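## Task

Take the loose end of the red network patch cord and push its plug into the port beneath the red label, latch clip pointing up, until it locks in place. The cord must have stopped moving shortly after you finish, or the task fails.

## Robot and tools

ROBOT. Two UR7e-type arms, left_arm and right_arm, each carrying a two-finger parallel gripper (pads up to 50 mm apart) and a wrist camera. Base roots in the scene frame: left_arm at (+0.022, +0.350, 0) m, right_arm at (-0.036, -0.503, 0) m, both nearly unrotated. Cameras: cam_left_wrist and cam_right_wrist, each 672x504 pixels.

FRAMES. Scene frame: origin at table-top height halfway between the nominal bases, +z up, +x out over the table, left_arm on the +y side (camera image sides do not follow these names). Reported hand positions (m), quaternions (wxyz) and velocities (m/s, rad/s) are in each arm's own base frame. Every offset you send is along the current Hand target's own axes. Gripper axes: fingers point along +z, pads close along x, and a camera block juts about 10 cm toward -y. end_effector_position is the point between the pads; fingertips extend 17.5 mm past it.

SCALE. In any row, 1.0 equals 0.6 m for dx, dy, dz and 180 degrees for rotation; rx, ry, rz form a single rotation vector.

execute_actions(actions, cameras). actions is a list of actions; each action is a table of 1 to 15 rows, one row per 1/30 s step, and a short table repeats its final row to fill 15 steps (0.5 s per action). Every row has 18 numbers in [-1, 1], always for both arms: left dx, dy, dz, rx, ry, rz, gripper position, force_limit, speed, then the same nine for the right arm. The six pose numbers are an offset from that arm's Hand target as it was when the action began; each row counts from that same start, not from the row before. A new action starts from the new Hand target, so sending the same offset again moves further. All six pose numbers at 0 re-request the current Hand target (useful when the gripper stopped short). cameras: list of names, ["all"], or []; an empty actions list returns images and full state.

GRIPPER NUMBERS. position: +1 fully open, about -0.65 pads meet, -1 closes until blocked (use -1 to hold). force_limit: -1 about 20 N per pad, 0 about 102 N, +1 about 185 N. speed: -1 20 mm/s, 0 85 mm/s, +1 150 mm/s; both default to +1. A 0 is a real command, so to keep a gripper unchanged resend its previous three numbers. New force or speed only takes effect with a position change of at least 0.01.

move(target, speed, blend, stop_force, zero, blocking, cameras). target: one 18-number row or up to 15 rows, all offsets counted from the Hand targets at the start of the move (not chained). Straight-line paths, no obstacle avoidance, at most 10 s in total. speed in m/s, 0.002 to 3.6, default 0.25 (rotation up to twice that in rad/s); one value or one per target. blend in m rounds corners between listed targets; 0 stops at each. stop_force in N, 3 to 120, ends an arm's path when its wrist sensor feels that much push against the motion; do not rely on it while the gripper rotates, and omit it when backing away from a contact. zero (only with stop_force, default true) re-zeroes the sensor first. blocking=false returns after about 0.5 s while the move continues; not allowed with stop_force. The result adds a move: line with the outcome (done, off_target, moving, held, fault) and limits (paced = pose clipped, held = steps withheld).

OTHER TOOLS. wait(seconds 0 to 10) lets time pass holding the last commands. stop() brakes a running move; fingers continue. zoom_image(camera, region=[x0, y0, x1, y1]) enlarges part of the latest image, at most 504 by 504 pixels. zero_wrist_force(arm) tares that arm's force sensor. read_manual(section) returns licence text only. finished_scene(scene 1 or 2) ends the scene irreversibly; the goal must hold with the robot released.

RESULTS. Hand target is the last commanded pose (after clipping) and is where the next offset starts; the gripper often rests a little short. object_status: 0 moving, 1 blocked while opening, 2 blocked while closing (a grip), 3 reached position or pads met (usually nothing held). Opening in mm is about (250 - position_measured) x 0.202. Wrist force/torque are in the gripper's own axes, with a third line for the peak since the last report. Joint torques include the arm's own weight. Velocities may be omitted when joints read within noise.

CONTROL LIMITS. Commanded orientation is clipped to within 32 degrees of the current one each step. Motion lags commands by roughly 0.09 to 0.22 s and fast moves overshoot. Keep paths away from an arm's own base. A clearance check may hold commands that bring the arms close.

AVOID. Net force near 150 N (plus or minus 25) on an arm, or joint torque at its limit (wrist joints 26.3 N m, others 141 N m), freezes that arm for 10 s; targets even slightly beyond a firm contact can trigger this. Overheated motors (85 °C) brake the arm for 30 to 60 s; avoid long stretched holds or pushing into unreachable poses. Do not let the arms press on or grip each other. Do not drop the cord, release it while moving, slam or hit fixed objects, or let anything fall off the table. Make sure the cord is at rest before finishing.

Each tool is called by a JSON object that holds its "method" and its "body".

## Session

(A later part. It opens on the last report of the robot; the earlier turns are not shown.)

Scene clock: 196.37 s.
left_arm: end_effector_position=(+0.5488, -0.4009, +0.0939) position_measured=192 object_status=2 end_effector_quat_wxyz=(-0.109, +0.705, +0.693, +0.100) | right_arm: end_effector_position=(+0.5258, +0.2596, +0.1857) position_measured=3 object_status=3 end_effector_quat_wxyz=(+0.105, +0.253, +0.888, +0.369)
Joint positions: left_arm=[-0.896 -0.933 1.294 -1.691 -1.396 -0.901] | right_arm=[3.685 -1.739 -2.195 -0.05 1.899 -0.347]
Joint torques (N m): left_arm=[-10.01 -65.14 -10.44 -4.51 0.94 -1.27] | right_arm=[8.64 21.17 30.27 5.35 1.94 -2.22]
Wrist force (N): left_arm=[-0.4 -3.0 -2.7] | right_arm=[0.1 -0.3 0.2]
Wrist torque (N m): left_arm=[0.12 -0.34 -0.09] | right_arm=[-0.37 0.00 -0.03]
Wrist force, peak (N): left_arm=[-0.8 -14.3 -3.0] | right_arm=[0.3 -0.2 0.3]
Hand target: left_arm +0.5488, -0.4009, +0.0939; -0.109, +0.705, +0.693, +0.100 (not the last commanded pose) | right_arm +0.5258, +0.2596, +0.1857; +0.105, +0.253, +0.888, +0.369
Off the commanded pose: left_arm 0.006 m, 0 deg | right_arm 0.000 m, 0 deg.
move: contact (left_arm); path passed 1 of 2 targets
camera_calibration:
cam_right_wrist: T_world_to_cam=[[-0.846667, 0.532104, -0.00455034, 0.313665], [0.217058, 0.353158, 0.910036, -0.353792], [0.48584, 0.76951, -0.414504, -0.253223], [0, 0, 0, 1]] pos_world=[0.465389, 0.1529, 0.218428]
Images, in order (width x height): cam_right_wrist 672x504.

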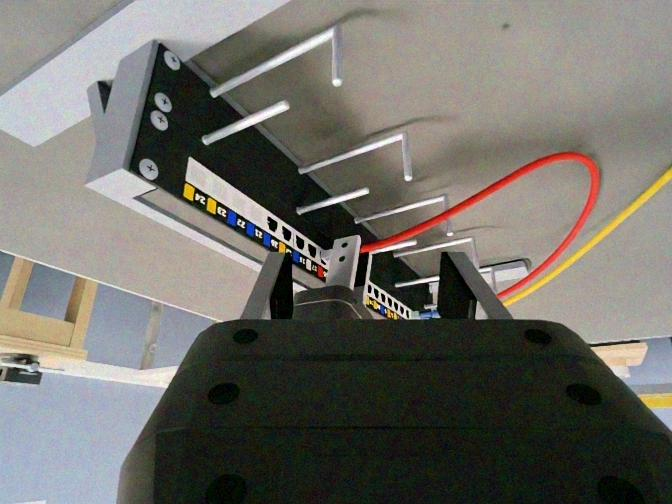

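{"method": "move", "body": {"target": [[0,-0.002,0,0,0,0,-1,-0.5,-1,0,0,0,0,0,0,1,1,1],[-0.0016,-0.002,-0.0005,0,0,0,-1,-0.5,-1,0,0,0,0,0,0,1,1,1]], "speed": 0.02}}

{"method": "move", "body": {"target": [0.0003,0.018,-0.0002,0,0,0,-1,-0.5,-1,0,0,0,0,0,0,1,1,1], "speed": 0.008, "stop_force": 10, "cameras": ["cam_right_wrist"]}}

{"method": "zoom_image", "body": {"camera": "cam_right_wrist", "region": [310, 240, 350, 272]}}

Scene clock: 200.40 s.
left_arm: end_effector_position=(+0.5476, -0.4018, +0.0939) position_measured=192 object_status=2 end_effector_quat_wxyz=(-0.109, +0.705, +0.693, +0.100) | right_arm: end_effector_position=(+0.5258, +0.2596, +0.1857) position_measured=3 object_status=3 end_effector_quat_wxyz=(+0.105, +0.253, +0.888, +0.369)
Joint positions: left_arm=[-0.899 -0.934 1.295 -1.691 -1.396 -0.903] | right_arm=[3.685 -1.739 -2.195 -0.05 1.899 -0.347]
Joint torques (N m): left_arm=[-12.62 -48.1 -36.57 0.07 -1.1 -1.53] | right_arm=[7.65 21.16 29.41 5.5 1.9 -2.1]
Wrist force (N): left_arm=[1.1 1.2 -1.5] | right_arm=[0.2 -0.3 0.1]
Wrist torque (N m): left_arm=[0.25 -0.31 -0.01] | right_arm=[-0.36 -0.01 -0.03]
Wrist force, peak (N): left_arm=[0.0 -3.1 -2.7] | right_arm=[0.2 -0.4 0.2]
Hand target: left_arm +0.5476, -0.4019, +0.0939; -0.109, +0.705, +0.693, +0.100 | right_arm +0.5258, +0.2596, +0.1857; +0.105, +0.253, +0.888, +0.369
Off the commanded pose: left_arm 0.000 m, 0 deg | right_arm 0.000 m, 0 deg.
move: done

Scene clock: 202.40 s.
left_arm: end_effector_position=(+0.5582, -0.4019, +0.0939) position_measured=192 object_status=2 end_effector_quat_wxyz=(-0.109, +0.705, +0.693, +0.100) | right_arm: end_effector_position=(+0.5258, +0.2596, +0.1857) position_measured=3 object_status=3 end_effector_quat_wxyz=(+0.105, +0.253, +0.888, +0.369)
Joint positions: left_arm=[-0.887 -0.915 1.264 -1.68 -1.394 -0.892] | right_arm=[3.685 -1.739 -2.195 -0.05 1.899 -0.347]
Joint torques (N m): left_arm=[1.92 -66.17 -12.36 -5.4 3.91 -1.11] | right_arm=[7.9 21.53 29.83 5.52 1.91 -2.25]
Wrist force (N): left_arm=[-0.9 -11.6 -1.9] | right_arm=[0.1 -0.1 0.1]
Wrist torque (N m): left_arm=[-0.07 -0.40 -0.10] | right_arm=[-0.35 0.00 -0.03]
Wrist force, peak (N): left_arm=[-0.4 -12.7 -1.1] | right_arm=[0.0 -0.4 0.3]
Hand target: left_arm +0.5581, -0.4019, +0.0939; -0.109, +0.705, +0.693, +0.100 | right_arm +0.5258, +0.2596, +0.1857; +0.105, +0.253, +0.888, +0.369
Off the commanded pose: left_arm 0.000 m, 0 deg | right_arm 0.000 m, 0 deg.
move: contact (left_arm)
camera_calibration:
cam_right_wrist: T_world_to_cam=[[-0.846667, 0.532104, -0.00455034, 0.313665], [0.217058, 0.353158, 0.910036, -0.353792], [0.48584, 0.76951, -0.414504, -0.253223], [0, 0, 0, 1]] pos_world=[0.465389, 0.1529, 0.218428]
Images, in order (width x height): cam_right_wrist 672x504.

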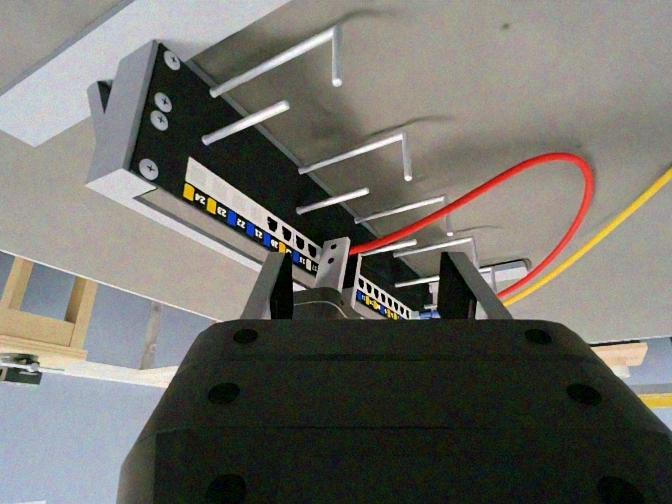

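Scaled by 12.600 from the camera's 672x504 image, which has a finer 960x720 frame.

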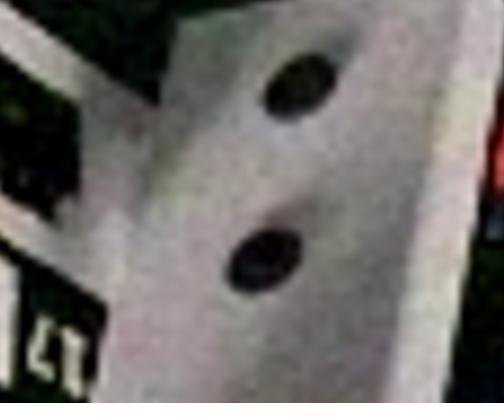

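{"method": "move", "body": {"target": [0,0.006,0,0,0,0,-1,-0.5,-1,0,0,0,0,0,0,1,1,1], "speed": 0.008, "stop_force": 12}}

Scene clock: 211.43 s.
left_arm: end_effector_position=(+0.5585, -0.4020, +0.0938) position_measured=192 object_status=2 end_effector_quat_wxyz=(-0.109, +0.705, +0.693, +0.100) | right_arm: end_effector_position=(+0.5258, +0.2596, +0.1857) position_measured=3 object_status=3 end_effector_quat_wxyz=(+0.105, +0.253, +0.888, +0.369)
Joint positions: left_arm=[-0.887 -0.914 1.262 -1.679 -1.394 -0.891] | right_arm=[3.685 -1.739 -2.195 -0.05 1.899 -0.347]
Joint torques (N m): left_arm=[-4.08 -66.85 -14.9 -6.92 4.55 -1.32] | right_arm=[6.03 21.67 28.68 5.6 1.87 -2.11]
Wrist force (N): left_arm=[0.0 -20.6 -3.8] | right_arm=[0.1 -0.2 0.3]
Wrist torque (N m): left_arm=[-0.12 -0.40 -0.16] | right_arm=[-0.35 0.00 -0.03]
Wrist force, peak (N): left_arm=[0.7 -27.1 -3.5] | right_arm=[0.3 -0.5 0.0]
Hand target: left_arm +0.5585, -0.4020, +0.0938; -0.109, +0.705, +0.693, +0.100 (not the last commanded pose) | right_arm +0.5258, +0.2596, +0.1857; +0.105, +0.253, +0.888, +0.369
Off the commanded pose: left_arm 0.003 m, 0 deg | right_arm 0.000 m, 0 deg.
move: contact (left_arm)

Bottomed. Pull test.

{"method": "move", "body": {"target": [0,-0.01,0,0,0,0,-1,-0.5,-1,0,0,0,0,0,0,1,1,1], "speed": 0.008, "stop_force": 33}}

Scene clock: 217.63 s.
left_arm: end_effector_position=(+0.5567, -0.4019, +0.0939) position_measured=192 object_status=2 end_effector_quat_wxyz=(-0.109, +0.705, +0.693, +0.100) | right_arm: end_effector_position=(+0.5258, +0.2596, +0.1857) position_measured=3 object_status=3 end_effector_quat_wxyz=(+0.105, +0.253, +0.888, +0.369)
Joint positions: left_arm=[-0.889 -0.918 1.268 -1.681 -1.394 -0.893] | right_arm=[3.685 -1.739 -2.195 -0.05 1.899 -0.347]
Joint torques (N m): left_arm=[8.81 -48.58 -34.93 1.29 0.07 1.33] | right_arm=[4.36 21.21 27.65 5.41 2.03 -1.99]
Wrist force (N): left_arm=[0.4 10.6 -1.2] | right_arm=[0.1 -0.2 0.1]
Wrist torque (N m): left_arm=[0.54 -0.42 0.02] | right_arm=[-0.36 0.01 -0.04]
Wrist force, peak (N): left_arm=[0.2 -21.0 -3.6] | right_arm=[0.1 -0.3 0.4]
Hand target: left_arm +0.5567, -0.4019, +0.0939; -0.109, +0.705, +0.693, +0.100 (not the last commanded pose) | right_arm +0.5258, +0.2596, +0.1857; +0.105, +0.253, +0.888, +0.369
Off the commanded pose: left_arm 0.004 m, 0 deg | right_arm 0.000 m, 0 deg.
move: contact (left_arm)

{"method": "move", "body": {"target": [0,-0.008,0,0,0,0,-1,-0.5,-1,0,0,0,0,0,0,1,1,1], "speed": 0.006, "stop_force": 6}}

Scene clock: 220.77 s.
left_arm: end_effector_position=(+0.5564, -0.4019, +0.0939) position_measured=192 object_status=2 end_effector_quat_wxyz=(-0.109, +0.705, +0.693, +0.100) | right_arm: end_effector_position=(+0.5258, +0.2596, +0.1857) position_measured=3 object_status=3 end_effector_quat_wxyz=(+0.105, +0.253, +0.888, +0.369)
Joint positions: left_arm=[-0.889 -0.918 1.269 -1.682 -1.394 -0.893] | right_arm=[3.685 -1.739 -2.195 -0.05 1.899 -0.347]
Joint torques (N m): left_arm=[7.72 -47.95 -34.54 2.3 -3.13 1.66] | right_arm=[3.06 21.14 27.35 5.48 1.93 -1.87]
Wrist force (N): left_arm=[-0.6 17.1 -1.2] | right_arm=[0.0 -0.2 0.2]
Wrist torque (N m): left_arm=[0.72 -0.43 0.03] | right_arm=[-0.36 0.02 -0.03]
Wrist force, peak (N): left_arm=[-2.1 21.9 -1.5] | right_arm=[0.1 -0.5 0.1]
Hand target: left_arm +0.5564, -0.4019, +0.0939; -0.109, +0.705, +0.693, +0.100 (not the last commanded pose) | right_arm +0.5258, +0.2596, +0.1857; +0.105, +0.253, +0.888, +0.369
Off the commanded pose: left_arm 0.005 m, 0 deg | right_arm 0.000 m, 0 deg.
move: contact (left_arm)

{"method": "move", "body": {"target": [[0,0.0013,0,0,0,0,-1,-0.5,-1,0,0,0,0,0,0,1,1,1],[0,0.0013,0,0,0,0,-0.1,-0.5,-1,0,0,0,0,0,0,1,1,1]], "speed": 0.01}}

{"method": "move", "body": {"target": [[0,0,-0.15,0,0,0,-0.1,-0.5,-1,0,0,0,0,0,0,1,1,1],[0,-0.2,-0.22,0,-0.08,0,-0.1,-0.5,-1,0,0,0,0,0,0,1,1,1]], "speed": [0.06,0.2], "blend": [0.02,0], "cameras": ["cam_right_wrist"]}}

{"method": "zoom_image", "body": {"camera": "cam_right_wrist", "region": [290, 225, 380, 290]}}

Scene clock: 225.67 s.
left_arm: end_effector_position=(+0.5572, -0.4019, +0.0939) position_measured=167 object_status=3 end_effector_quat_wxyz=(-0.109, +0.705, +0.693, +0.100) | right_arm: end_effector_position=(+0.5258, +0.2596, +0.1857) position_measured=3 object_status=3 end_effector_quat_wxyz=(+0.105, +0.253, +0.888, +0.369)
Joint positions: left_arm=[-0.888 -0.917 1.267 -1.681 -1.394 -0.893] | right_arm=[3.685 -1.739 -2.195 -0.05 1.899 -0.347]
Joint torques (N m): left_arm=[8.97 -49.99 -35.63 -1.08 1.7 1.61] | right_arm=[2.01 20.7 26.83 5.51 1.99 -1.92]
Wrist force (N): left_arm=[1.0 0.9 -1.5] | right_arm=[0.0 -0.2 0.2]
Wrist torque (N m): left_arm=[0.21 -0.28 -0.10] | right_arm=[-0.35 0.02 -0.03]
Wrist force, peak (N): left_arm=[-0.8 17.1 -1.2] | right_arm=[0.1 -0.4 0.2]
Hand target: left_arm +0.5572, -0.4019, +0.0939; -0.109, +0.705, +0.693, +0.100 | right_arm +0.5258, +0.2596, +0.1857; +0.105, +0.253, +0.888, +0.369
Off the commanded pose: left_arm 0.000 m, 0 deg | right_arm 0.000 m, 0 deg.
move: done

Scene clock: 228.40 s.
left_arm: end_effector_position=(+0.4387, -0.4387, +0.2220) position_measured=167 object_status=3 end_effector_quat_wxyz=(-0.022, +0.712, +0.702, +0.011) | right_arm: end_effector_position=(+0.5258, +0.2596, +0.1857) position_measured=3 object_status=3 end_effector_quat_wxyz=(+0.105, +0.253, +0.888, +0.369)
Joint positions: left_arm=[-1.007 -1.25 1.457 -1.731 -1.559 -0.992] | right_arm=[3.685 -1.739 -2.195 -0.05 1.899 -0.347]
Joint torques (N m): left_arm=[-11.78 -53.02 -14 -5.01 -1.88 -1.42] | right_arm=[0.55 21.77 25.84 5.39 2.01 -1.74]
Wrist force (N): left_arm=[0.7 1.2 -1.1] | right_arm=[0.1 -0.1 0.1]
Wrist torque (N m): left_arm=[0.30 -0.19 -0.08] | right_arm=[-0.35 0.00 -0.03]
Wrist force, peak (N): left_arm=[0.5 2.4 -2.2] | right_arm=[0.0 -0.5 0.3]
Hand target: left_arm +0.4387, -0.4387, +0.2220; -0.021, +0.712, +0.702, +0.011 | right_arm +0.5258, +0.2596, +0.1857; +0.105, +0.253, +0.888, +0.369
Off the commanded pose: left_arm 0.000 m, 0 deg | right_arm 0.000 m, 0 deg.
move: done
camera_calibration:
cam_right_wrist: T_world_to_cam=[[-0.846667, 0.532104, -0.00455034, 0.313665], [0.217058, 0.353158, 0.910036, -0.353792], [0.48584, 0.76951, -0.414504, -0.253223], [0, 0, 0, 1]] pos_world=[0.465389, 0.1529, 0.218428]
Images, in order (width x height): cam_right_wrist 672x504.

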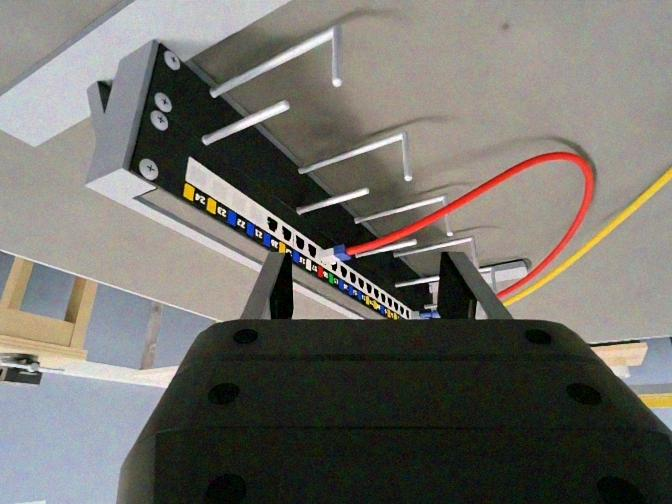

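Scaled by 5.600 from the camera's 672x504 image, which has a finer 960x720 frame.

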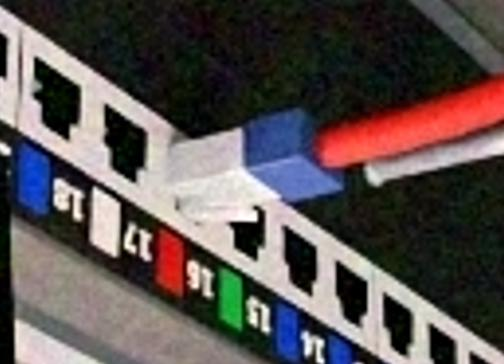

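{"method": "finished_scene", "body": {"scene": 2}}

The scene is finished: the task was done.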